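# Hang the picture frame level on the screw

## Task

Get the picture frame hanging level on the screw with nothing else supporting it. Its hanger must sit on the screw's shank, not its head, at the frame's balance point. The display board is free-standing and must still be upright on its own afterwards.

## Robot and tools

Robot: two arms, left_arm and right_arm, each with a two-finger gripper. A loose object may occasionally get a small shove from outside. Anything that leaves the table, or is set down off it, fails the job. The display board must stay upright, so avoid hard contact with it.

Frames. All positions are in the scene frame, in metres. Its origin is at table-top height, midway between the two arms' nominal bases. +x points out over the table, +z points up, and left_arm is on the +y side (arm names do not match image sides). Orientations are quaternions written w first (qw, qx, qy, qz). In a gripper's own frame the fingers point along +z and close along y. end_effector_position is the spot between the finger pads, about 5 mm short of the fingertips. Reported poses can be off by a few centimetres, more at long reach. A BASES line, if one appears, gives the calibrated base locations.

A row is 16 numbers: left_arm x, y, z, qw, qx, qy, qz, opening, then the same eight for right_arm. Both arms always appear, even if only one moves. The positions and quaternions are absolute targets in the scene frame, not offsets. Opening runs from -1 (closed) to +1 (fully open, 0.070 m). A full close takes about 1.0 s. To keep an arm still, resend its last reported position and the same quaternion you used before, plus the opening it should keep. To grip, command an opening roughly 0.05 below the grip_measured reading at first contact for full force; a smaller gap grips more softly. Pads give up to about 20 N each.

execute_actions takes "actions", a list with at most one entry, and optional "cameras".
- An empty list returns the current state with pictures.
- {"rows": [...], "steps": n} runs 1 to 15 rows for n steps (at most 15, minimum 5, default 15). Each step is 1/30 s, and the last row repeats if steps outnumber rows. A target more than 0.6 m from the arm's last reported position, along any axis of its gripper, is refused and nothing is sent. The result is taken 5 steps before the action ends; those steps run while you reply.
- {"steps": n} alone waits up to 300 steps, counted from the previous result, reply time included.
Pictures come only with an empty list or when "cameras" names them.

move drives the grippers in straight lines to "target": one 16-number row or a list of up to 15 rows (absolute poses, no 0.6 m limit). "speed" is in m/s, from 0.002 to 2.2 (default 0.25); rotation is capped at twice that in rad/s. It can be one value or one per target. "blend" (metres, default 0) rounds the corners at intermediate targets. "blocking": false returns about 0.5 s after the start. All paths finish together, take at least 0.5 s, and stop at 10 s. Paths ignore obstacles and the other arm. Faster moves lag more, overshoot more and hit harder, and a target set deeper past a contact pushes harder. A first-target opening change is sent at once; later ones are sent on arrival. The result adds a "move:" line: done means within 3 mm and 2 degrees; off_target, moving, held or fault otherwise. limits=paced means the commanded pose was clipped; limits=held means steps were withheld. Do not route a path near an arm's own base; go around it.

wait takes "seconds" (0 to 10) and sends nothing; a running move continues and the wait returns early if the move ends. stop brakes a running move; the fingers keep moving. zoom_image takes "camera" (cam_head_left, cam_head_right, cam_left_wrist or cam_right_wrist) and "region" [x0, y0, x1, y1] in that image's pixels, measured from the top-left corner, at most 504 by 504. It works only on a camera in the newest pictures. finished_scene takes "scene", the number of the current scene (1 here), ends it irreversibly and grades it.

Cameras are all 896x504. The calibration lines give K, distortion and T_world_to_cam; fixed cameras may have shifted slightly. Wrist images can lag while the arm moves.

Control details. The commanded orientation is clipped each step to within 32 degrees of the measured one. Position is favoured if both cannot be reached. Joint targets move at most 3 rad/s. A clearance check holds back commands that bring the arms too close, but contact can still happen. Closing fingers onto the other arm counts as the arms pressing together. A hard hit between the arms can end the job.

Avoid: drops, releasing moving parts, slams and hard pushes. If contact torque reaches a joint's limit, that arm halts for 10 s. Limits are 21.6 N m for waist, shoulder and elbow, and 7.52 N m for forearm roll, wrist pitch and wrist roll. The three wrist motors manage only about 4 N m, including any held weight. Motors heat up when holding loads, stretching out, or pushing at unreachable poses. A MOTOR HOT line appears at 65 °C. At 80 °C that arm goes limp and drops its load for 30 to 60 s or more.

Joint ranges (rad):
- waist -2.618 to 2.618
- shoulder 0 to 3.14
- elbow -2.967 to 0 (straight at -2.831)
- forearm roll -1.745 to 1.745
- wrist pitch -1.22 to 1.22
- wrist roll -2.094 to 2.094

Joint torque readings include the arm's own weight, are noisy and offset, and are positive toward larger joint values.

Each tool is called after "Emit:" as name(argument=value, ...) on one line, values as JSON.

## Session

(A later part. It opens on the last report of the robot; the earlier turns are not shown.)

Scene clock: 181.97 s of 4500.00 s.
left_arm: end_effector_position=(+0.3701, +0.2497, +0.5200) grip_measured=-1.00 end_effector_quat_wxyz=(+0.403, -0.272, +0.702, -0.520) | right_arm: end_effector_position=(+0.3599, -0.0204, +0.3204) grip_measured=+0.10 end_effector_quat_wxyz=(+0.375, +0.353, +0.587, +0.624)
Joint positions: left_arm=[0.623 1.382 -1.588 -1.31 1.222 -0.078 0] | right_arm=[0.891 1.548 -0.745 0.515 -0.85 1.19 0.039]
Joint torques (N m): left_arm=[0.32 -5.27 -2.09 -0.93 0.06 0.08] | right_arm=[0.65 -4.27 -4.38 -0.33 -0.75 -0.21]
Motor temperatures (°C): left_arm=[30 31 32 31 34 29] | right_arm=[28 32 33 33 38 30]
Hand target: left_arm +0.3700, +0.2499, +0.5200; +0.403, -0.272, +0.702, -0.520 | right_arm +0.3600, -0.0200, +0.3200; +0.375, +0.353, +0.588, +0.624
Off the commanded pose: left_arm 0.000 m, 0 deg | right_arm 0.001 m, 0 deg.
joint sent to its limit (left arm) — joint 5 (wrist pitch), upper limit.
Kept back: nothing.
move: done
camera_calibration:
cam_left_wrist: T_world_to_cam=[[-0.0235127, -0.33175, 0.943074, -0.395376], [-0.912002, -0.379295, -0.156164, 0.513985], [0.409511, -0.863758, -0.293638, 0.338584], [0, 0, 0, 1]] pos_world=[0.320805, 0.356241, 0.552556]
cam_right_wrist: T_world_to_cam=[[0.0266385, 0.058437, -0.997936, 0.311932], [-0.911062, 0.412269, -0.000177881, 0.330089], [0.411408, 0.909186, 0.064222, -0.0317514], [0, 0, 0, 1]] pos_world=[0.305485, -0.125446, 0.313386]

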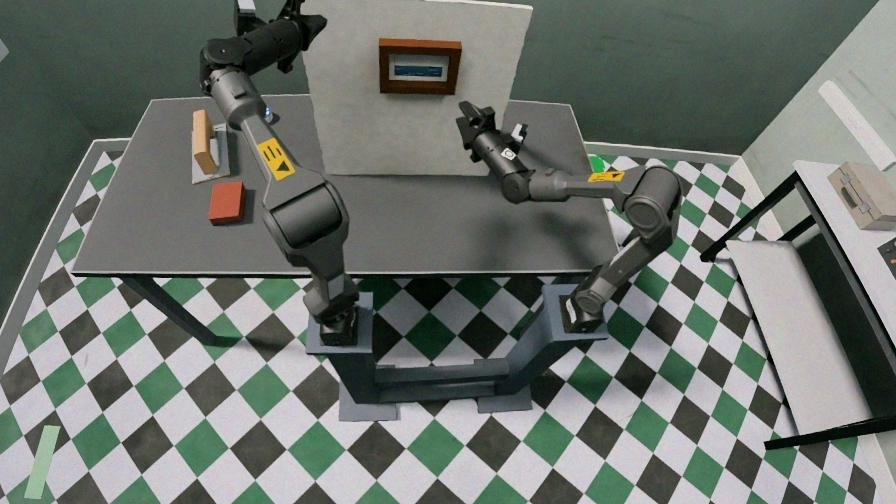

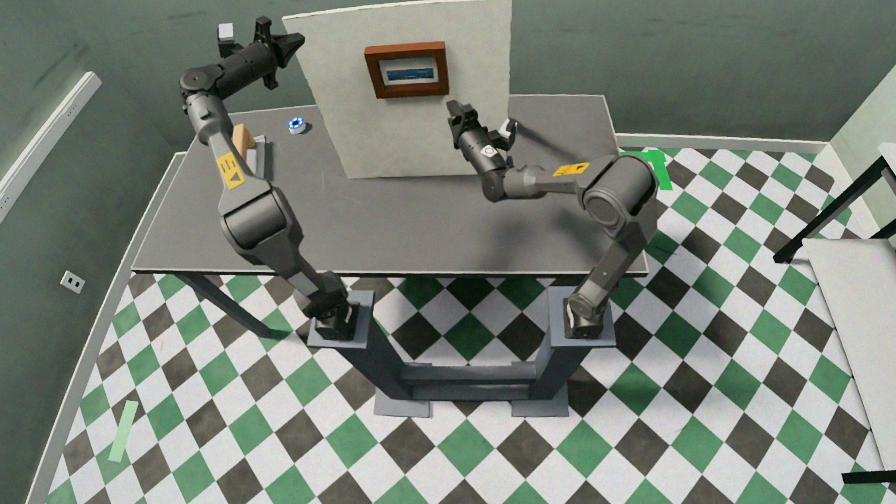

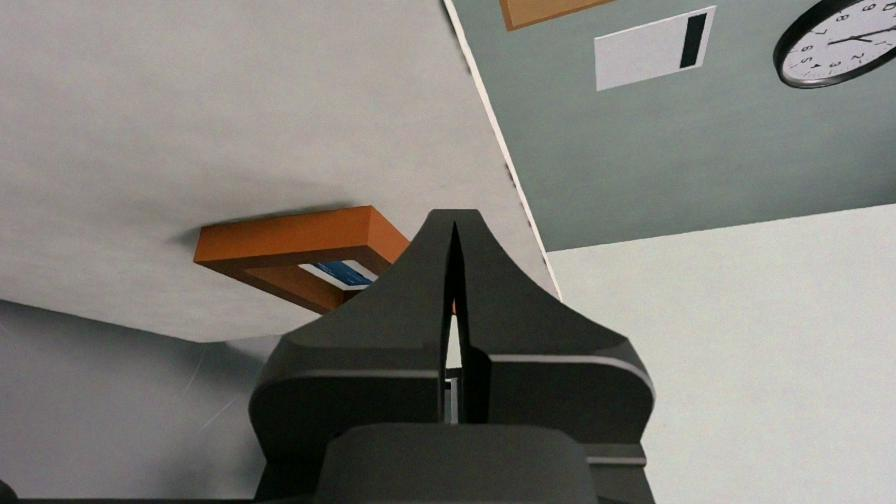

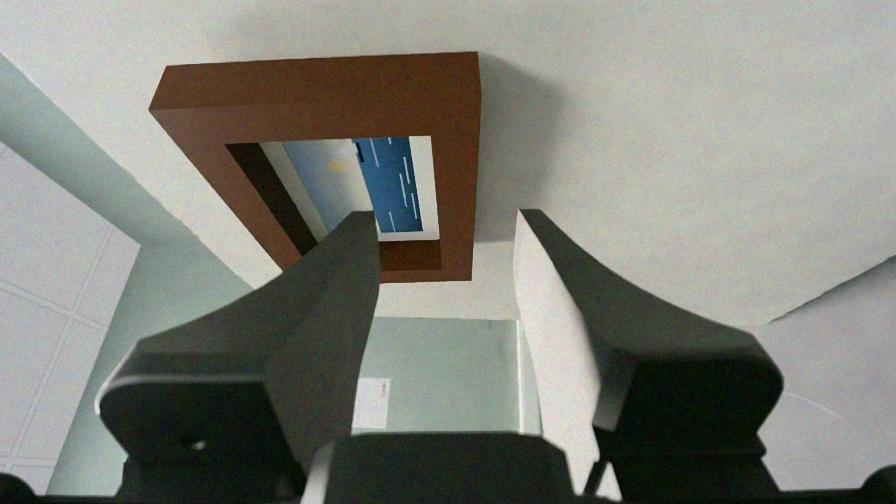

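Emit:
wait(seconds=2, cameras=["cam_head_left","cam_head_right"])

Emit:
zoom_image(camera="cam_head_left", region=[370, 25, 470, 105])

Emit:
zoom_image(camera="cam_head_right", region=[355, 25, 455, 105])

Scene clock: 184.50 s of 4500.00 s.
left_arm: end_effector_position=(+0.3701, +0.2497, +0.5200) grip_measured=-1.00 end_effector_quat_wxyz=(+0.403, -0.272, +0.702, -0.520) | right_arm: end_effector_position=(+0.3601, -0.0204, +0.3203) grip_measured=+0.10 end_effector_quat_wxyz=(+0.375, +0.354, +0.587, +0.624)
Joint positions: left_arm=[0.623 1.382 -1.588 -1.31 1.222 -0.078 0] | right_arm=[0.891 1.549 -0.746 0.516 -0.85 1.19 0.039]
Joint torques (N m): left_arm=[0.11 -5.42 -2.12 -0.92 0.07 0.06] | right_arm=[0.71 -4.28 -4.33 -0.35 -0.62 -0.19]
Motor temperatures (°C): left_arm=[30 31 32 32 34 29] | right_arm=[28 31 33 33 38 30]
Hand target: left_arm +0.3700, +0.2499, +0.5200; +0.403, -0.272, +0.702, -0.520 | right_arm +0.3600, -0.0200, +0.3200; +0.375, +0.353, +0.588, +0.624
Off the commanded pose: left_arm 0.000 m, 0 deg | right_arm 0.000 m, 0 deg.
Steps of this call (1-76: nothing new was sent). Readings (end_effector_position of left_arm | right_arm):
1: (+0.3701, +0.2497, +0.5200) | (+0.3599, -0.0204, +0.3204)
2: (+0.3701, +0.2497, +0.5200) | (+0.3599, -0.0204, +0.3204)
4: (+0.3701, +0.2497, +0.5200) | (+0.3600, -0.0203, +0.3200)
8: (+0.3701, +0.2497, +0.5200) | (+0.3601, -0.0204, +0.3203)
76: the state above
Images, in order (width x height): cam_head_left 896x504, cam_head_right 896x504.

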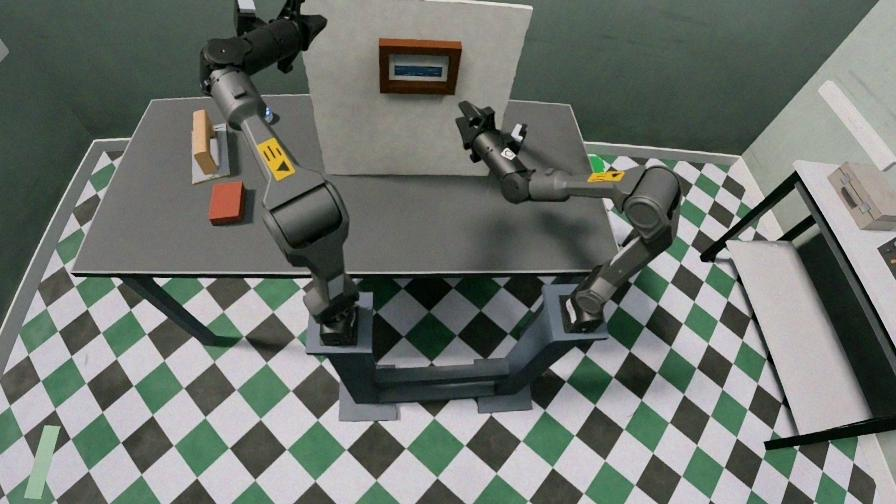

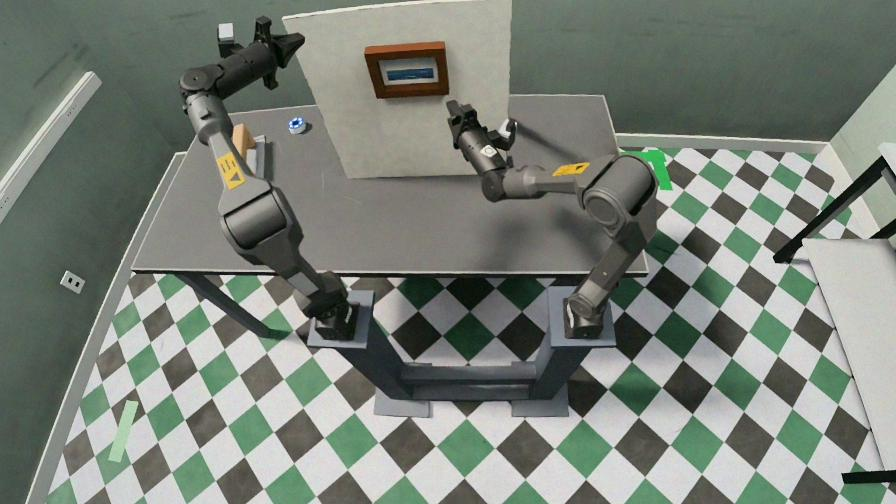

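Scaled by 5.040 from the camera's 896x504 image, which has a finer 1280x720 frame.

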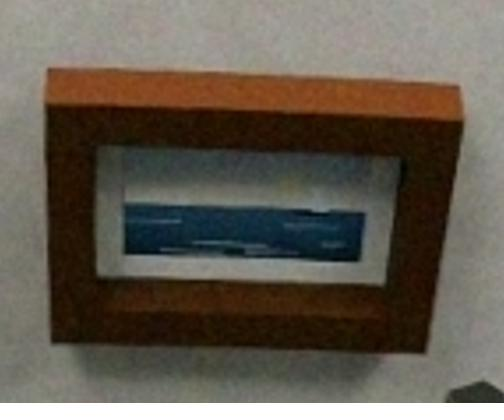

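Scaled by 5.040 from the camera's 896x504 image, which has a finer 1280x720 frame.

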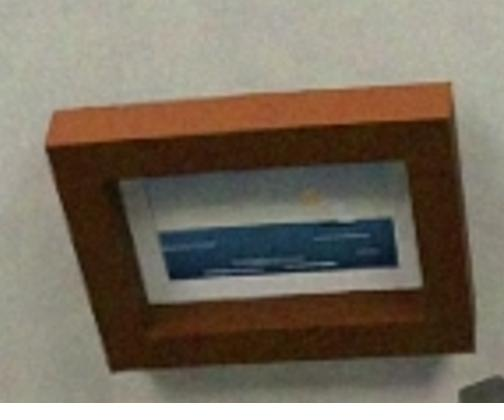

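Emit:
move(target=[[0.37,0.25,0.52,0.403,-0.272,0.702,-0.520,-1,0.39,-0.07,0.325,0.361,0.390,0.622,0.576,-1],[0.37,0.25,0.52,0.403,-0.272,0.702,-0.520,-1,0.438,-0.05,0.325,0.361,0.390,0.622,0.576,-1],[0.37,0.25,0.52,0.403,-0.272,0.702,-0.520,-1,0.438,-0.034,0.325,0.361,0.390,0.622,0.576,-1]], speed=[0.2,0.1,0.03], cameras=["cam_head_left","cam_head_right","cam_right_wrist"])

Emit:
zoom_image(camera="cam_head_left", region=[370, 25, 470, 105])

Emit:
zoom_image(camera="cam_head_right", region=[355, 25, 455, 105])

Scene clock: 186.77 s of 4500.00 s.
left_arm: end_effector_position=(+0.3701, +0.2497, +0.5200) grip_measured=-1.00 end_effector_quat_wxyz=(+0.403, -0.272, +0.702, -0.520) | right_arm: end_effector_position=(+0.4380, -0.0338, +0.3250) grip_measured=-1.00 end_effector_quat_wxyz=(+0.361, +0.390, +0.622, +0.576)
Joint positions: left_arm=[0.623 1.382 -1.588 -1.31 1.222 -0.078 0] | right_arm=[0.678 1.643 -1.023 0.437 -0.494 1.196 0]
Joint torques (N m): left_arm=[0.13 -5.33 -2.34 -0.88 0.07 0.06] | right_arm=[-0.27 -6.02 -4.34 -0.45 -0.86 0.14]
Motor temperatures (°C): left_arm=[30 31 32 32 34 29] | right_arm=[28 31 33 33 38 30]
Hand target: left_arm +0.3700, +0.2499, +0.5200; +0.403, -0.272, +0.702, -0.520 | right_arm +0.4380, -0.0340, +0.3250; +0.361, +0.390, +0.622, +0.576
Off the commanded pose: left_arm 0.000 m, 0 deg | right_arm 0.000 m, 0 deg.
joint sent to its limit (left arm) — joint 5 (wrist pitch), upper limit.
Kept back: nothing.
move: done
camera_calibration:
cam_right_wrist: T_world_to_cam=[[-0.095172, -0.00279437, -0.995457, 0.365742], [-0.889972, 0.448244, 0.0838287, 0.371342], [0.445974, 0.893907, -0.0451472, -0.0320509], [0, 0, 0, 1]] pos_world=[0.379586, -0.136779, 0.331504]
Images, in order (width x height): cam_head_left 896x504, cam_head_right 896x504, cam_right_wrist 896x504.

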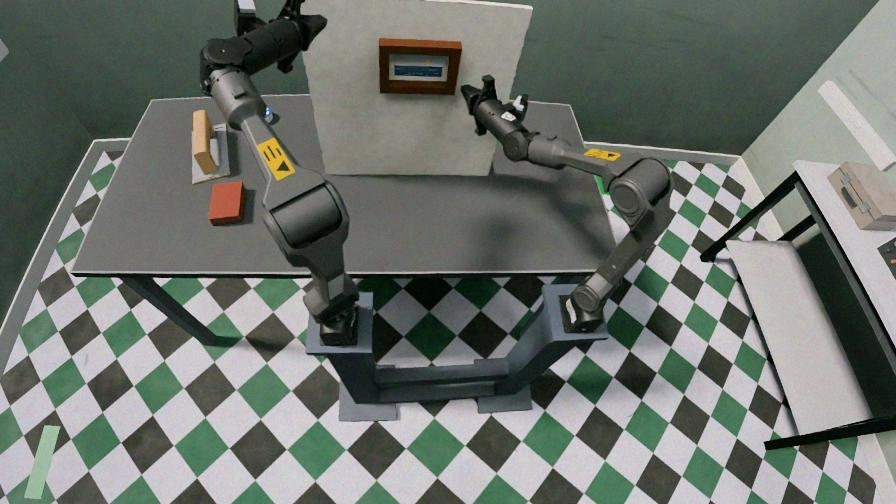

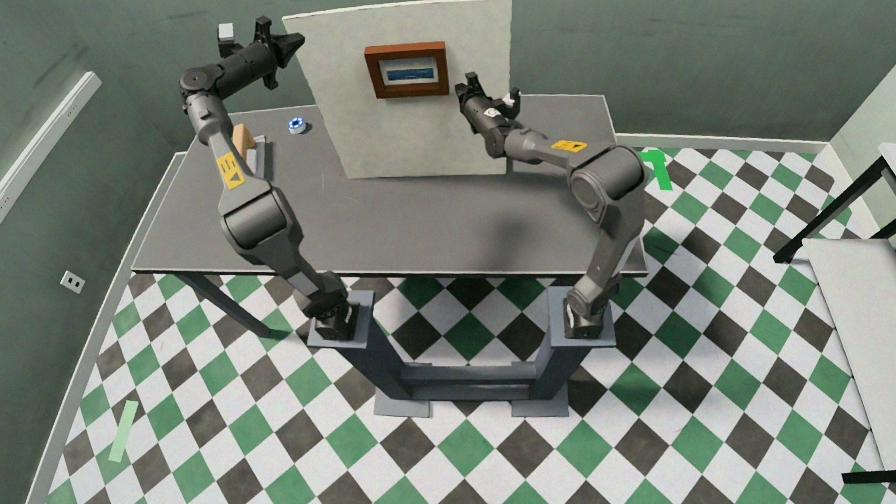

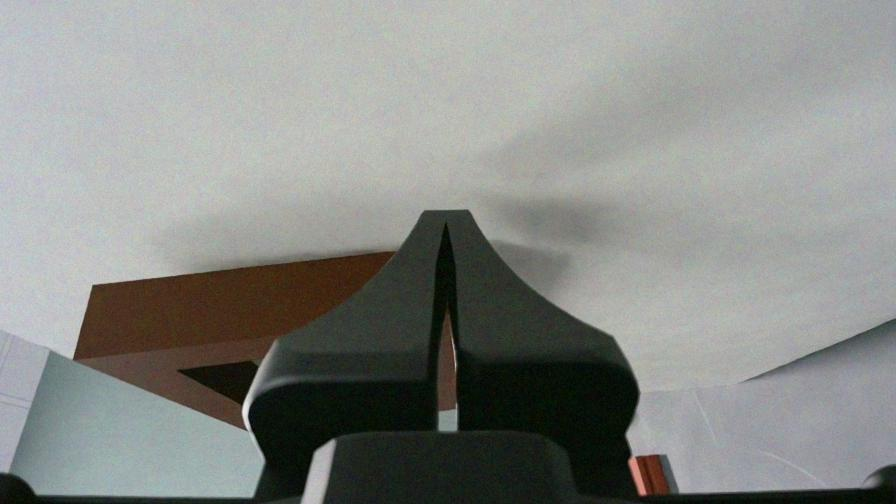

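Scaled by 5.040 from the camera's 896x504 image, which has a finer 1280x720 frame.

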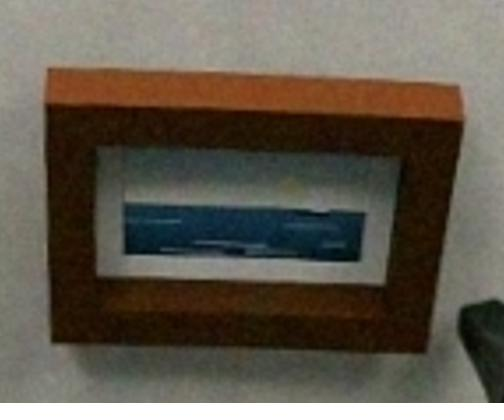

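Scaled by 5.040 from the camera's 896x504 image, which has a finer 1280x720 frame.

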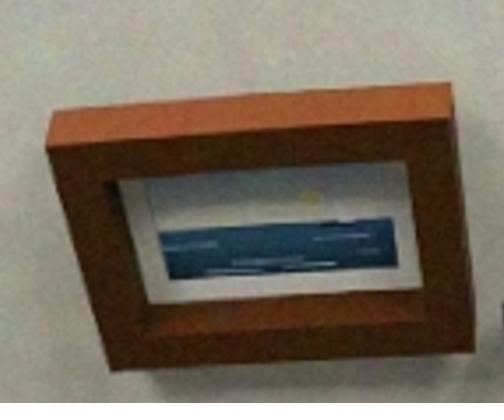

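Emit:
move(target=[0.37,0.25,0.52,0.403,-0.272,0.702,-0.520,-1,0.438,-0.017,0.325,0.361,0.390,0.622,0.576,-1], speed=0.025, cameras=["cam_head_left","cam_head_right","cam_right_wrist"])

Emit:
zoom_image(camera="cam_head_left", region=[370, 25, 470, 105])

Emit:
zoom_image(camera="cam_head_right", region=[355, 25, 455, 105])

Scene clock: 187.93 s of 4500.00 s.
left_arm: end_effector_position=(+0.3701, +0.2497, +0.5200) grip_measured=-1.00 end_effector_quat_wxyz=(+0.403, -0.272, +0.702, -0.520) | right_arm: end_effector_position=(+0.4380, -0.0170, +0.3249) grip_measured=-1.00 end_effector_quat_wxyz=(+0.361, +0.390, +0.622, +0.576)
Joint positions: left_arm=[0.623 1.382 -1.588 -1.31 1.222 -0.078 0] | right_arm=[0.723 1.677 -1.067 0.532 -0.504 1.114 0]
Joint torques (N m): left_arm=[0.34 -5.28 -2.11 -0.89 0.07 0.04] | right_arm=[0.13 -6.53 -4.54 -0.51 -0.83 0.11]
Motor temperatures (°C): left_arm=[30 31 32 32 34 29] | right_arm=[28 31 33 33 38 30]
Hand target: left_arm +0.3700, +0.2499, +0.5200; +0.403, -0.272, +0.702, -0.520 | right_arm +0.4380, -0.0170, +0.3250; +0.361, +0.390, +0.622, +0.576
Off the commanded pose: left_arm 0.000 m, 0 deg | right_arm 0.000 m, 0 deg.
joint sent to its limit (left arm) — joint 5 (wrist pitch), upper limit.
Kept back: nothing.
move: done
camera_calibration:
cam_right_wrist: T_world_to_cam=[[-0.0952607, -0.00270183, -0.995449, 0.365741], [-0.889761, 0.448644, 0.0839291, 0.363845], [0.446375, 0.893707, -0.0451421, -0.0472961], [0, 0, 0, 1]] pos_world=[0.379688, -0.11998, 0.331404]
Images, in order (width x height): cam_head_left 896x504, cam_head_right 896x504, cam_right_wrist 896x504.

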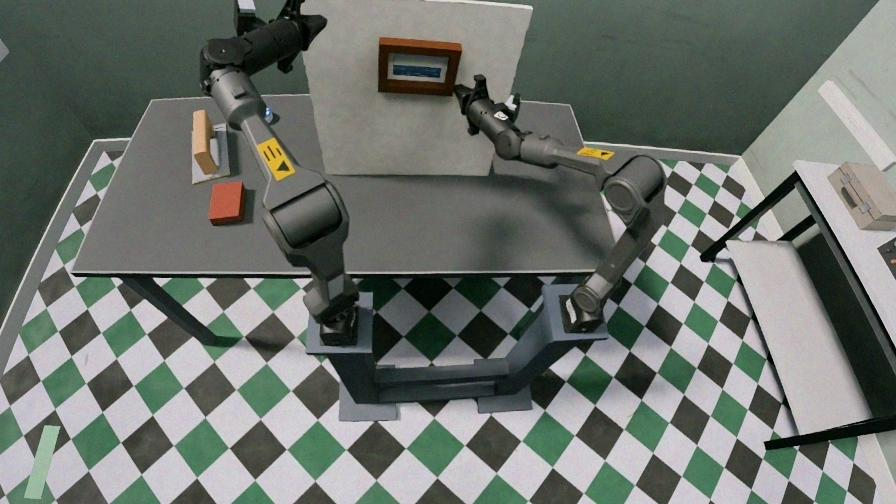

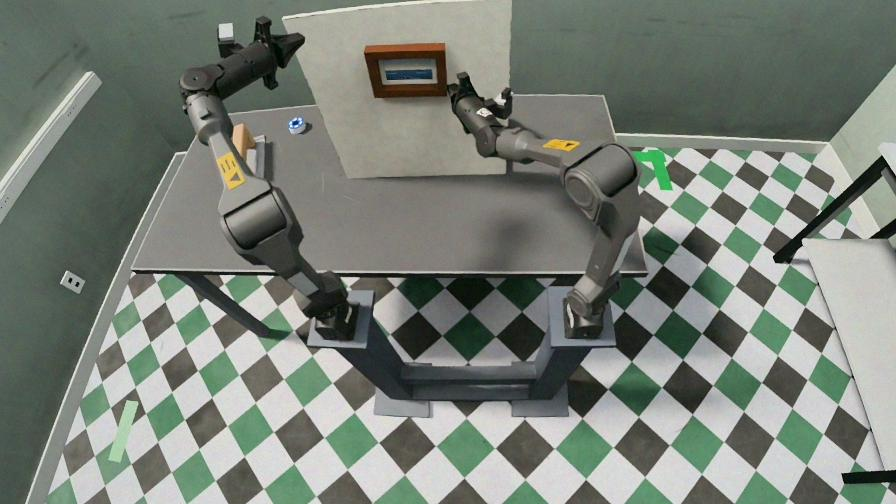

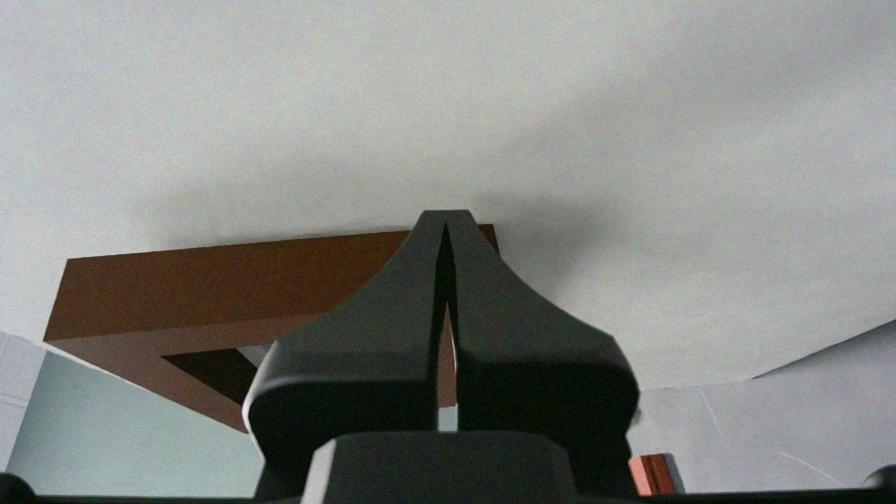

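Scaled by 5.040 from the camera's 896x504 image, which has a finer 1280x720 frame.

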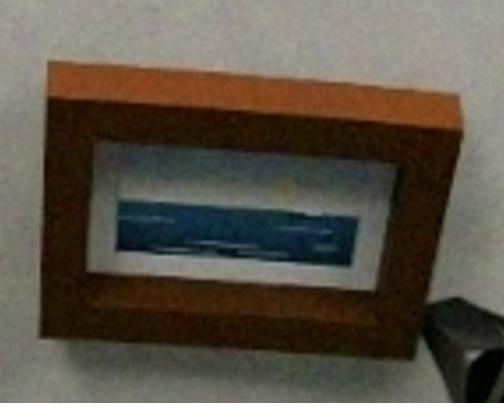

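Scaled by 5.040 from the camera's 896x504 image, which has a finer 1280x720 frame.

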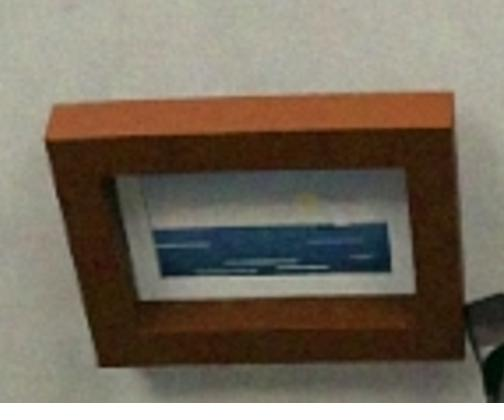

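Emit:
move(target=[0.37,0.25,0.52,0.403,-0.272,0.702,-0.520,-1,0.438,-0.032,0.325,0.361,0.390,0.622,0.576,-1], speed=0.03, cameras=["cam_head_left","cam_head_right","cam_left_wrist"])

Emit:
zoom_image(camera="cam_head_left", region=[370, 25, 470, 105])

Emit:
zoom_image(camera="cam_head_right", region=[355, 25, 455, 105])

Scene clock: 188.93 s of 4500.00 s.
left_arm: end_effector_position=(+0.3701, +0.2497, +0.5200) grip_measured=-1.00 end_effector_quat_wxyz=(+0.403, -0.272, +0.702, -0.520) | right_arm: end_effector_position=(+0.4380, -0.0322, +0.3250) grip_measured=-1.00 end_effector_quat_wxyz=(+0.361, +0.390, +0.622, +0.576)
Joint positions: left_arm=[0.623 1.382 -1.588 -1.31 1.222 -0.078 0] | right_arm=[0.682 1.646 -1.027 0.447 -0.495 1.188 0]
Joint torques (N m): left_arm=[-0.06 -5.29 -2.24 -0.87 0.08 0.04] | right_arm=[0.54 -6.84 -3.98 -0.23 -0.64 -0.18]
Motor temperatures (°C): left_arm=[30 31 32 32 34 29] | right_arm=[28 31 33 33 38 30]
Hand target: left_arm +0.3700, +0.2499, +0.5200; +0.403, -0.272, +0.702, -0.520 | right_arm +0.4380, -0.0320, +0.3250; +0.361, +0.390, +0.622, +0.576
Off the commanded pose: left_arm 0.000 m, 0 deg | right_arm 0.000 m, 0 deg.
joint sent to its limit (left arm) — joint 5 (wrist pitch), upper limit.
Kept back: nothing.
move: done
camera_calibration:
cam_left_wrist: T_world_to_cam=[[-0.0235127, -0.33175, 0.943074, -0.395376], [-0.912002, -0.379295, -0.156164, 0.513985], [0.409511, -0.863758, -0.293638, 0.338584], [0, 0, 0, 1]] pos_world=[0.320805, 0.356241, 0.552556]
Images, in order (width x height): cam_head_left 896x504, cam_head_right 896x504, cam_left_wrist 896x504.

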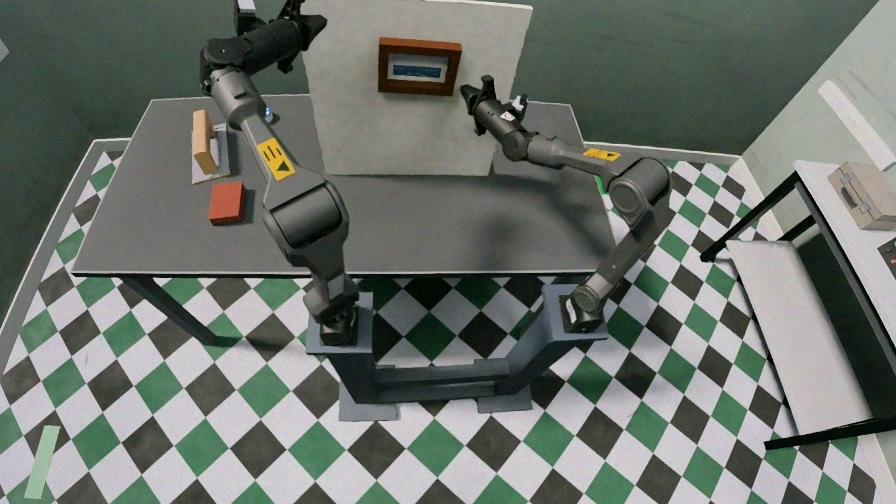

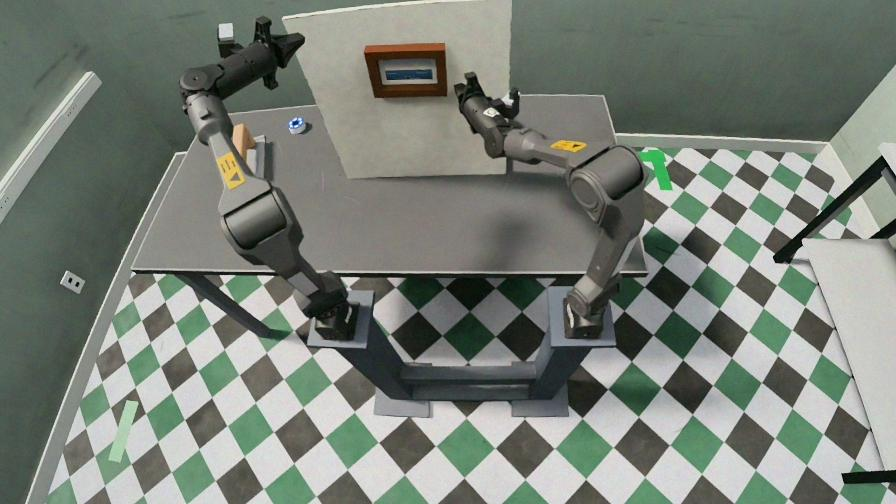

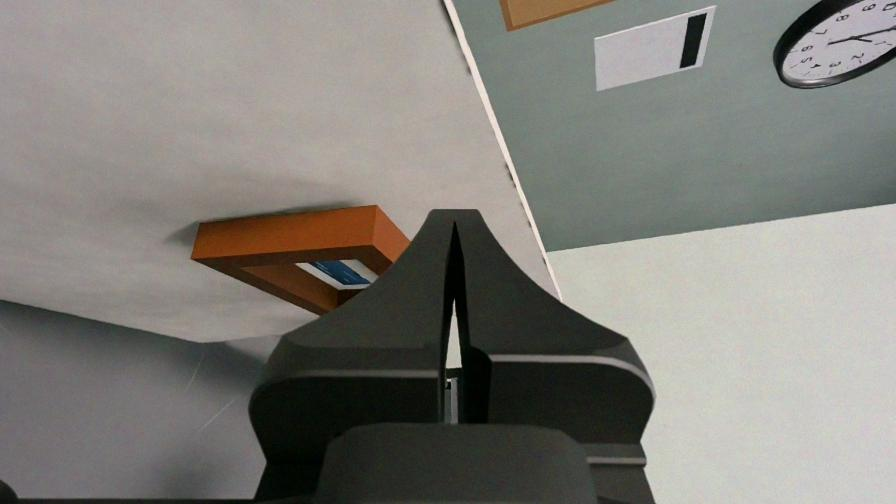

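Scaled by 5.040 from the camera's 896x504 image, which has a finer 1280x720 frame.

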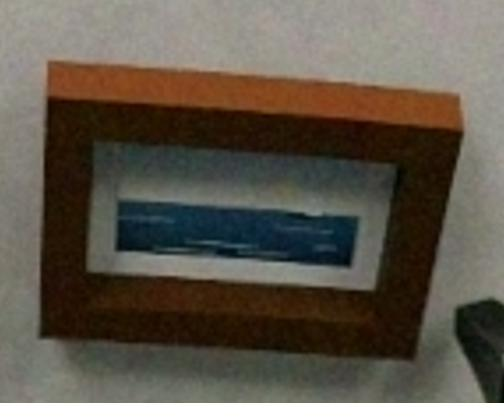

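Scaled by 5.040 from the camera's 896x504 image, which has a finer 1280x720 frame.

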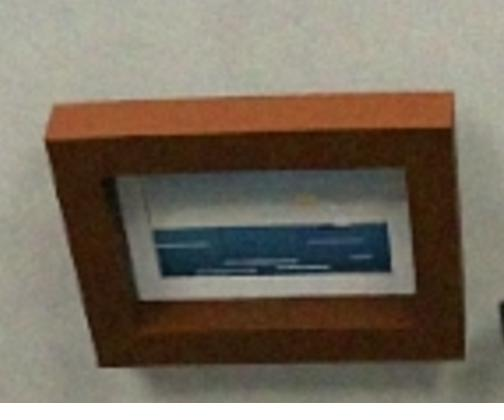

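Emit:
move(target=[[0.39,0.23,0.36,0.314,-0.407,0.675,-0.529,-1,0.39,-0.06,0.325,0.361,0.390,0.622,0.576,-1],[0.44,0.19,0.320,0.314,-0.407,0.675,-0.529,-1,0.36,-0.08,0.325,0.361,0.390,0.622,0.576,-1],[0.44,0.173,0.320,0.314,-0.407,0.675,-0.529,-1,0.36,-0.09,0.325,0.361,0.390,0.622,0.576,-1]], speed=[0.2,0.12,0.03], cameras=["cam_head_left","cam_head_right"])

Emit:
zoom_image(camera="cam_head_left", region=[360, 25, 460, 105])

Emit:
zoom_image(camera="cam_head_right", region=[355, 25, 455, 105])

Scene clock: 191.80 s of 4500.00 s.
left_arm: end_effector_position=(+0.4402, +0.1728, +0.3200) grip_measured=-1.00 end_effector_quat_wxyz=(+0.314, -0.407, +0.675, -0.529) | right_arm: end_effector_position=(+0.3600, -0.0900, +0.3248) grip_measured=-1.00 end_effector_quat_wxyz=(+0.361, +0.390, +0.622, +0.576)
Joint positions: left_arm=[0.159 1.478 -0.97 -1.732 0.633 0.373 0] | right_arm=[0.692 1.311 -0.673 0.452 -0.515 1.188 0]
Joint torques (N m): left_arm=[0.29 -6.56 -2.45 -0.47 0.38 0.07] | right_arm=[0.17 -4.26 -3.81 -0.23 -0.66 -0.09]
Motor temperatures (°C): left_arm=[30 31 32 32 34 29] | right_arm=[28 31 33 33 38 30]
Hand target: left_arm +0.4400, +0.1730, +0.3200; +0.314, -0.407, +0.675, -0.529 | right_arm +0.3600, -0.0900, +0.3250; +0.361, +0.390, +0.622, +0.576
Off the commanded pose: left_arm 0.000 m, 0 deg | right_arm 0.000 m, 0 deg.
Kept back: nothing.
move: done
Images, in order (width x height): cam_head_left 896x504, cam_head_right 896x504.

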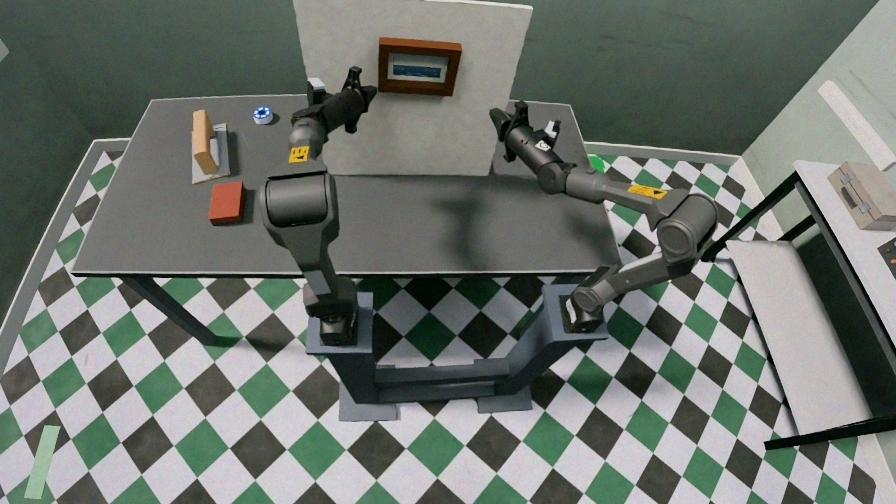

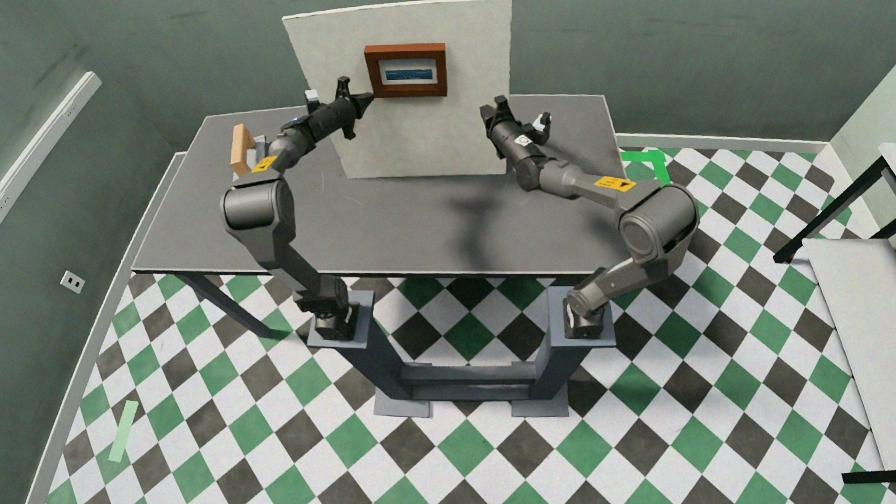

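Scaled by 5.040 from the camera's 896x504 image, which has a finer 1280x720 frame.

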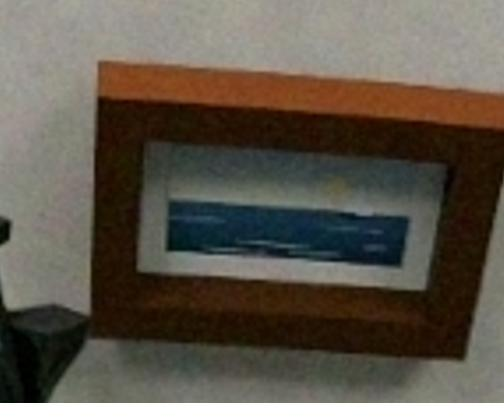

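Scaled by 5.040 from the camera's 896x504 image, which has a finer 1280x720 frame.

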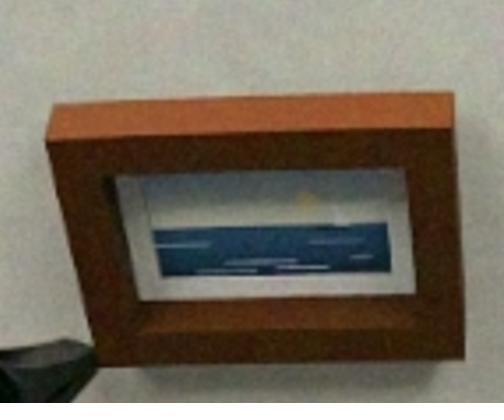

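Emit:
move(target=[[0.44,0.173,0.326,0.314,-0.407,0.675,-0.529,-1,0.36,-0.09,0.325,0.361,0.390,0.622,0.576,-1],[0.44,0.168,0.326,0.314,-0.407,0.675,-0.529,-1,0.36,-0.09,0.325,0.361,0.390,0.622,0.576,-1]], speed=0.03, cameras=["cam_head_left","cam_head_right"])

Emit:
zoom_image(camera="cam_head_left", region=[370, 25, 470, 105])

Emit:
zoom_image(camera="cam_head_right", region=[355, 25, 455, 105])

Scene clock: 192.80 s of 4500.00 s.
left_arm: end_effector_position=(+0.4402, +0.1682, +0.3263) grip_measured=-1.00 end_effector_quat_wxyz=(+0.314, -0.407, +0.675, -0.529) | right_arm: end_effector_position=(+0.3600, -0.0900, +0.3248) grip_measured=-1.00 end_effector_quat_wxyz=(+0.361, +0.390, +0.622, +0.576)
Joint positions: left_arm=[0.14 1.468 -0.985 -1.71 0.612 0.336 0] | right_arm=[0.692 1.311 -0.673 0.452 -0.515 1.188 0]
Joint torques (N m): left_arm=[-0.45 -6.58 -2.44 -0.56 0.38 0.07] | right_arm=[0.7 -3.2 -4.31 -0.24 -0.82 -0.2]
Motor temperatures (°C): left_arm=[30 31 32 31 34 29] | right_arm=[28 31 33 33 38 30]
Hand target: left_arm +0.4400, +0.1680, +0.3260; +0.314, -0.407, +0.675, -0.529 | right_arm +0.3600, -0.0900, +0.3250; +0.361, +0.390, +0.622, +0.576
Off the commanded pose: left_arm 0.000 m, 0 deg | right_arm 0.000 m, 0 deg.
Kept back: nothing.
move: done
Images, in order (width x height): cam_head_left 896x504, cam_head_right 896x504.

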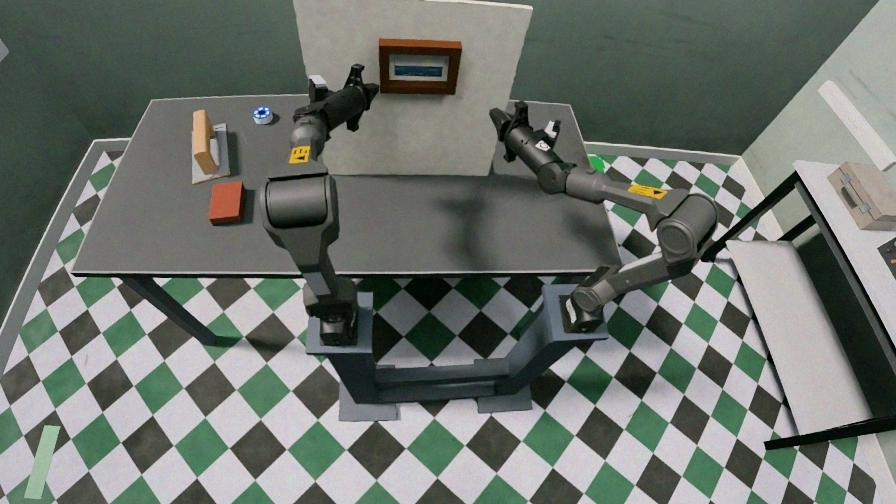

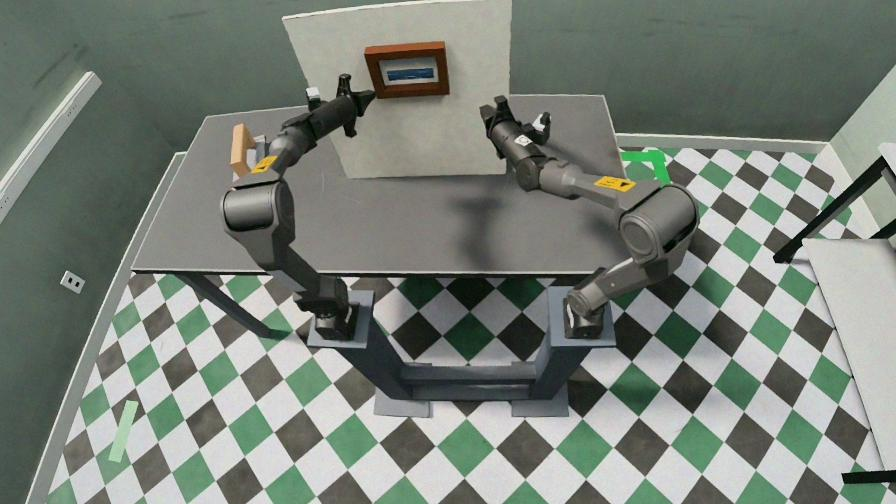

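Scaled by 5.040 from the camera's 896x504 image, which has a finer 1280x720 frame.

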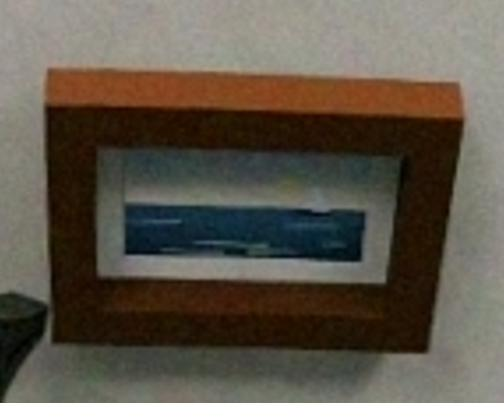

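Scaled by 5.040 from the camera's 896x504 image, which has a finer 1280x720 frame.

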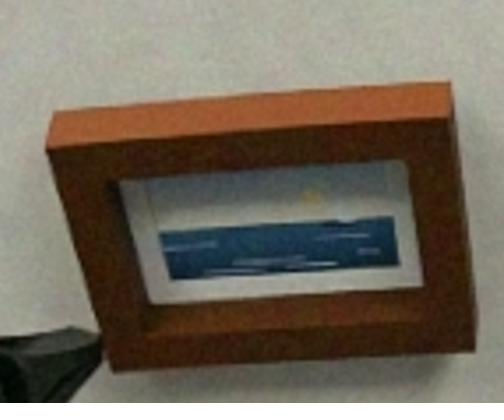

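Emit:
move(target=[[0.44,0.185,0.326,0.314,-0.407,0.675,-0.529,-1,0.39,-0.07,0.325,0.361,0.390,0.622,0.576,-1],[0.40,0.215,0.34,0.314,-0.407,0.675,-0.529,-1,0.438,-0.035,0.325,0.361,0.390,0.622,0.576,-1],[0.37,0.23,0.36,0.314,-0.407,0.675,-0.529,-1,0.438,-0.0198,0.325,0.361,0.390,0.622,0.576,-1]], speed=[0.1,0.1,0.04], cameras=["cam_head_left","cam_head_right"])

Emit:
zoom_image(camera="cam_head_left", region=[370, 25, 470, 105])

Emit:
zoom_image(camera="cam_head_right", region=[355, 25, 455, 105])

Scene clock: 195.33 s of 4500.00 s.
left_arm: end_effector_position=(+0.3697, +0.2300, +0.3600) grip_measured=-1.00 end_effector_quat_wxyz=(+0.314, -0.407, +0.675, -0.529) | right_arm: end_effector_position=(+0.4380, -0.0198, +0.3248) grip_measured=-1.00 end_effector_quat_wxyz=(+0.361, +0.390, +0.622, +0.575)
Joint positions: left_arm=[0.5 1.266 -0.937 -1.438 0.956 0.118 0] | right_arm=[0.715 1.672 -1.06 0.517 -0.502 1.128 0]
Joint torques (N m): left_arm=[-0.52 -4.27 -3.39 -0.78 -0.08 0.09] | right_arm=[0.38 -6.23 -4.62 -0.49 -0.84 0.01]
Motor temperatures (°C): left_arm=[30 31 32 31 34 29] | right_arm=[28 31 33 33 38 30]
Hand target: left_arm +0.3700, +0.2300, +0.3600; +0.314, -0.407, +0.675, -0.529 | right_arm +0.4380, -0.0198, +0.3250; +0.361, +0.390, +0.622, +0.576
Off the commanded pose: left_arm 0.000 m, 0 deg | right_arm 0.000 m, 0 deg.
Kept back: nothing.
move: done
Images, in order (width x height): cam_head_left 896x504, cam_head_right 896x504.

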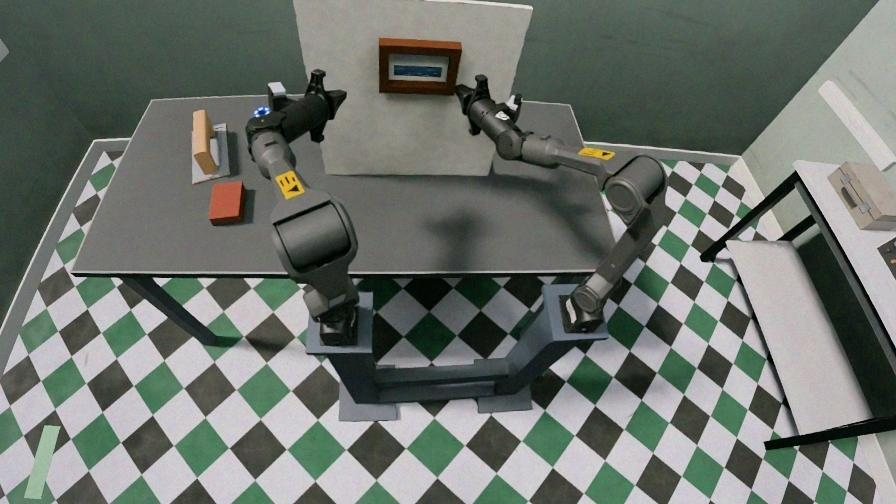

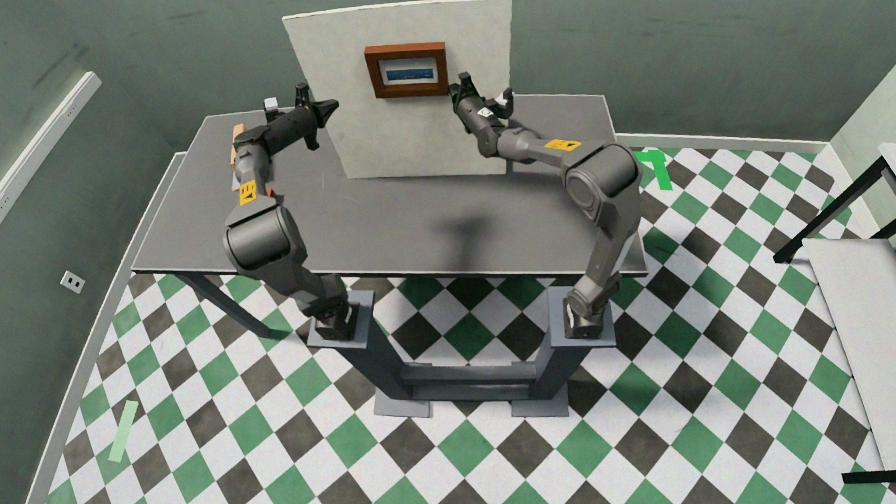

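Scaled by 5.040 from the camera's 896x504 image, which has a finer 1280x720 frame.

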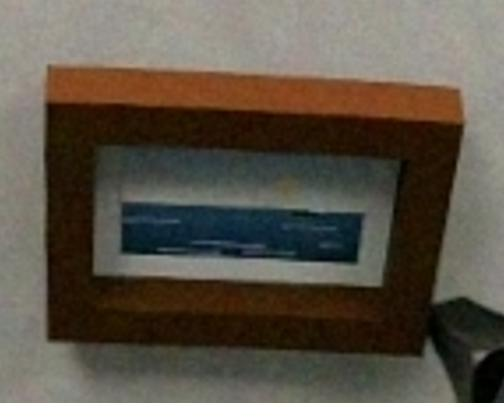

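Scaled by 5.040 from the camera's 896x504 image, which has a finer 1280x720 frame.

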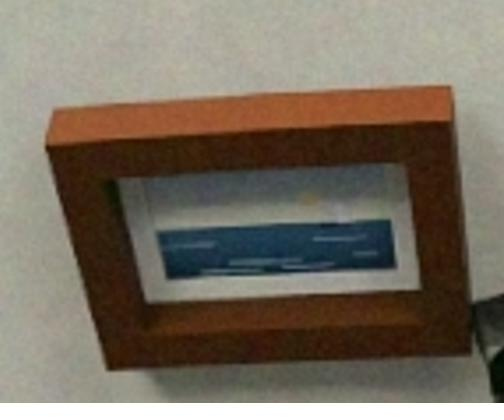

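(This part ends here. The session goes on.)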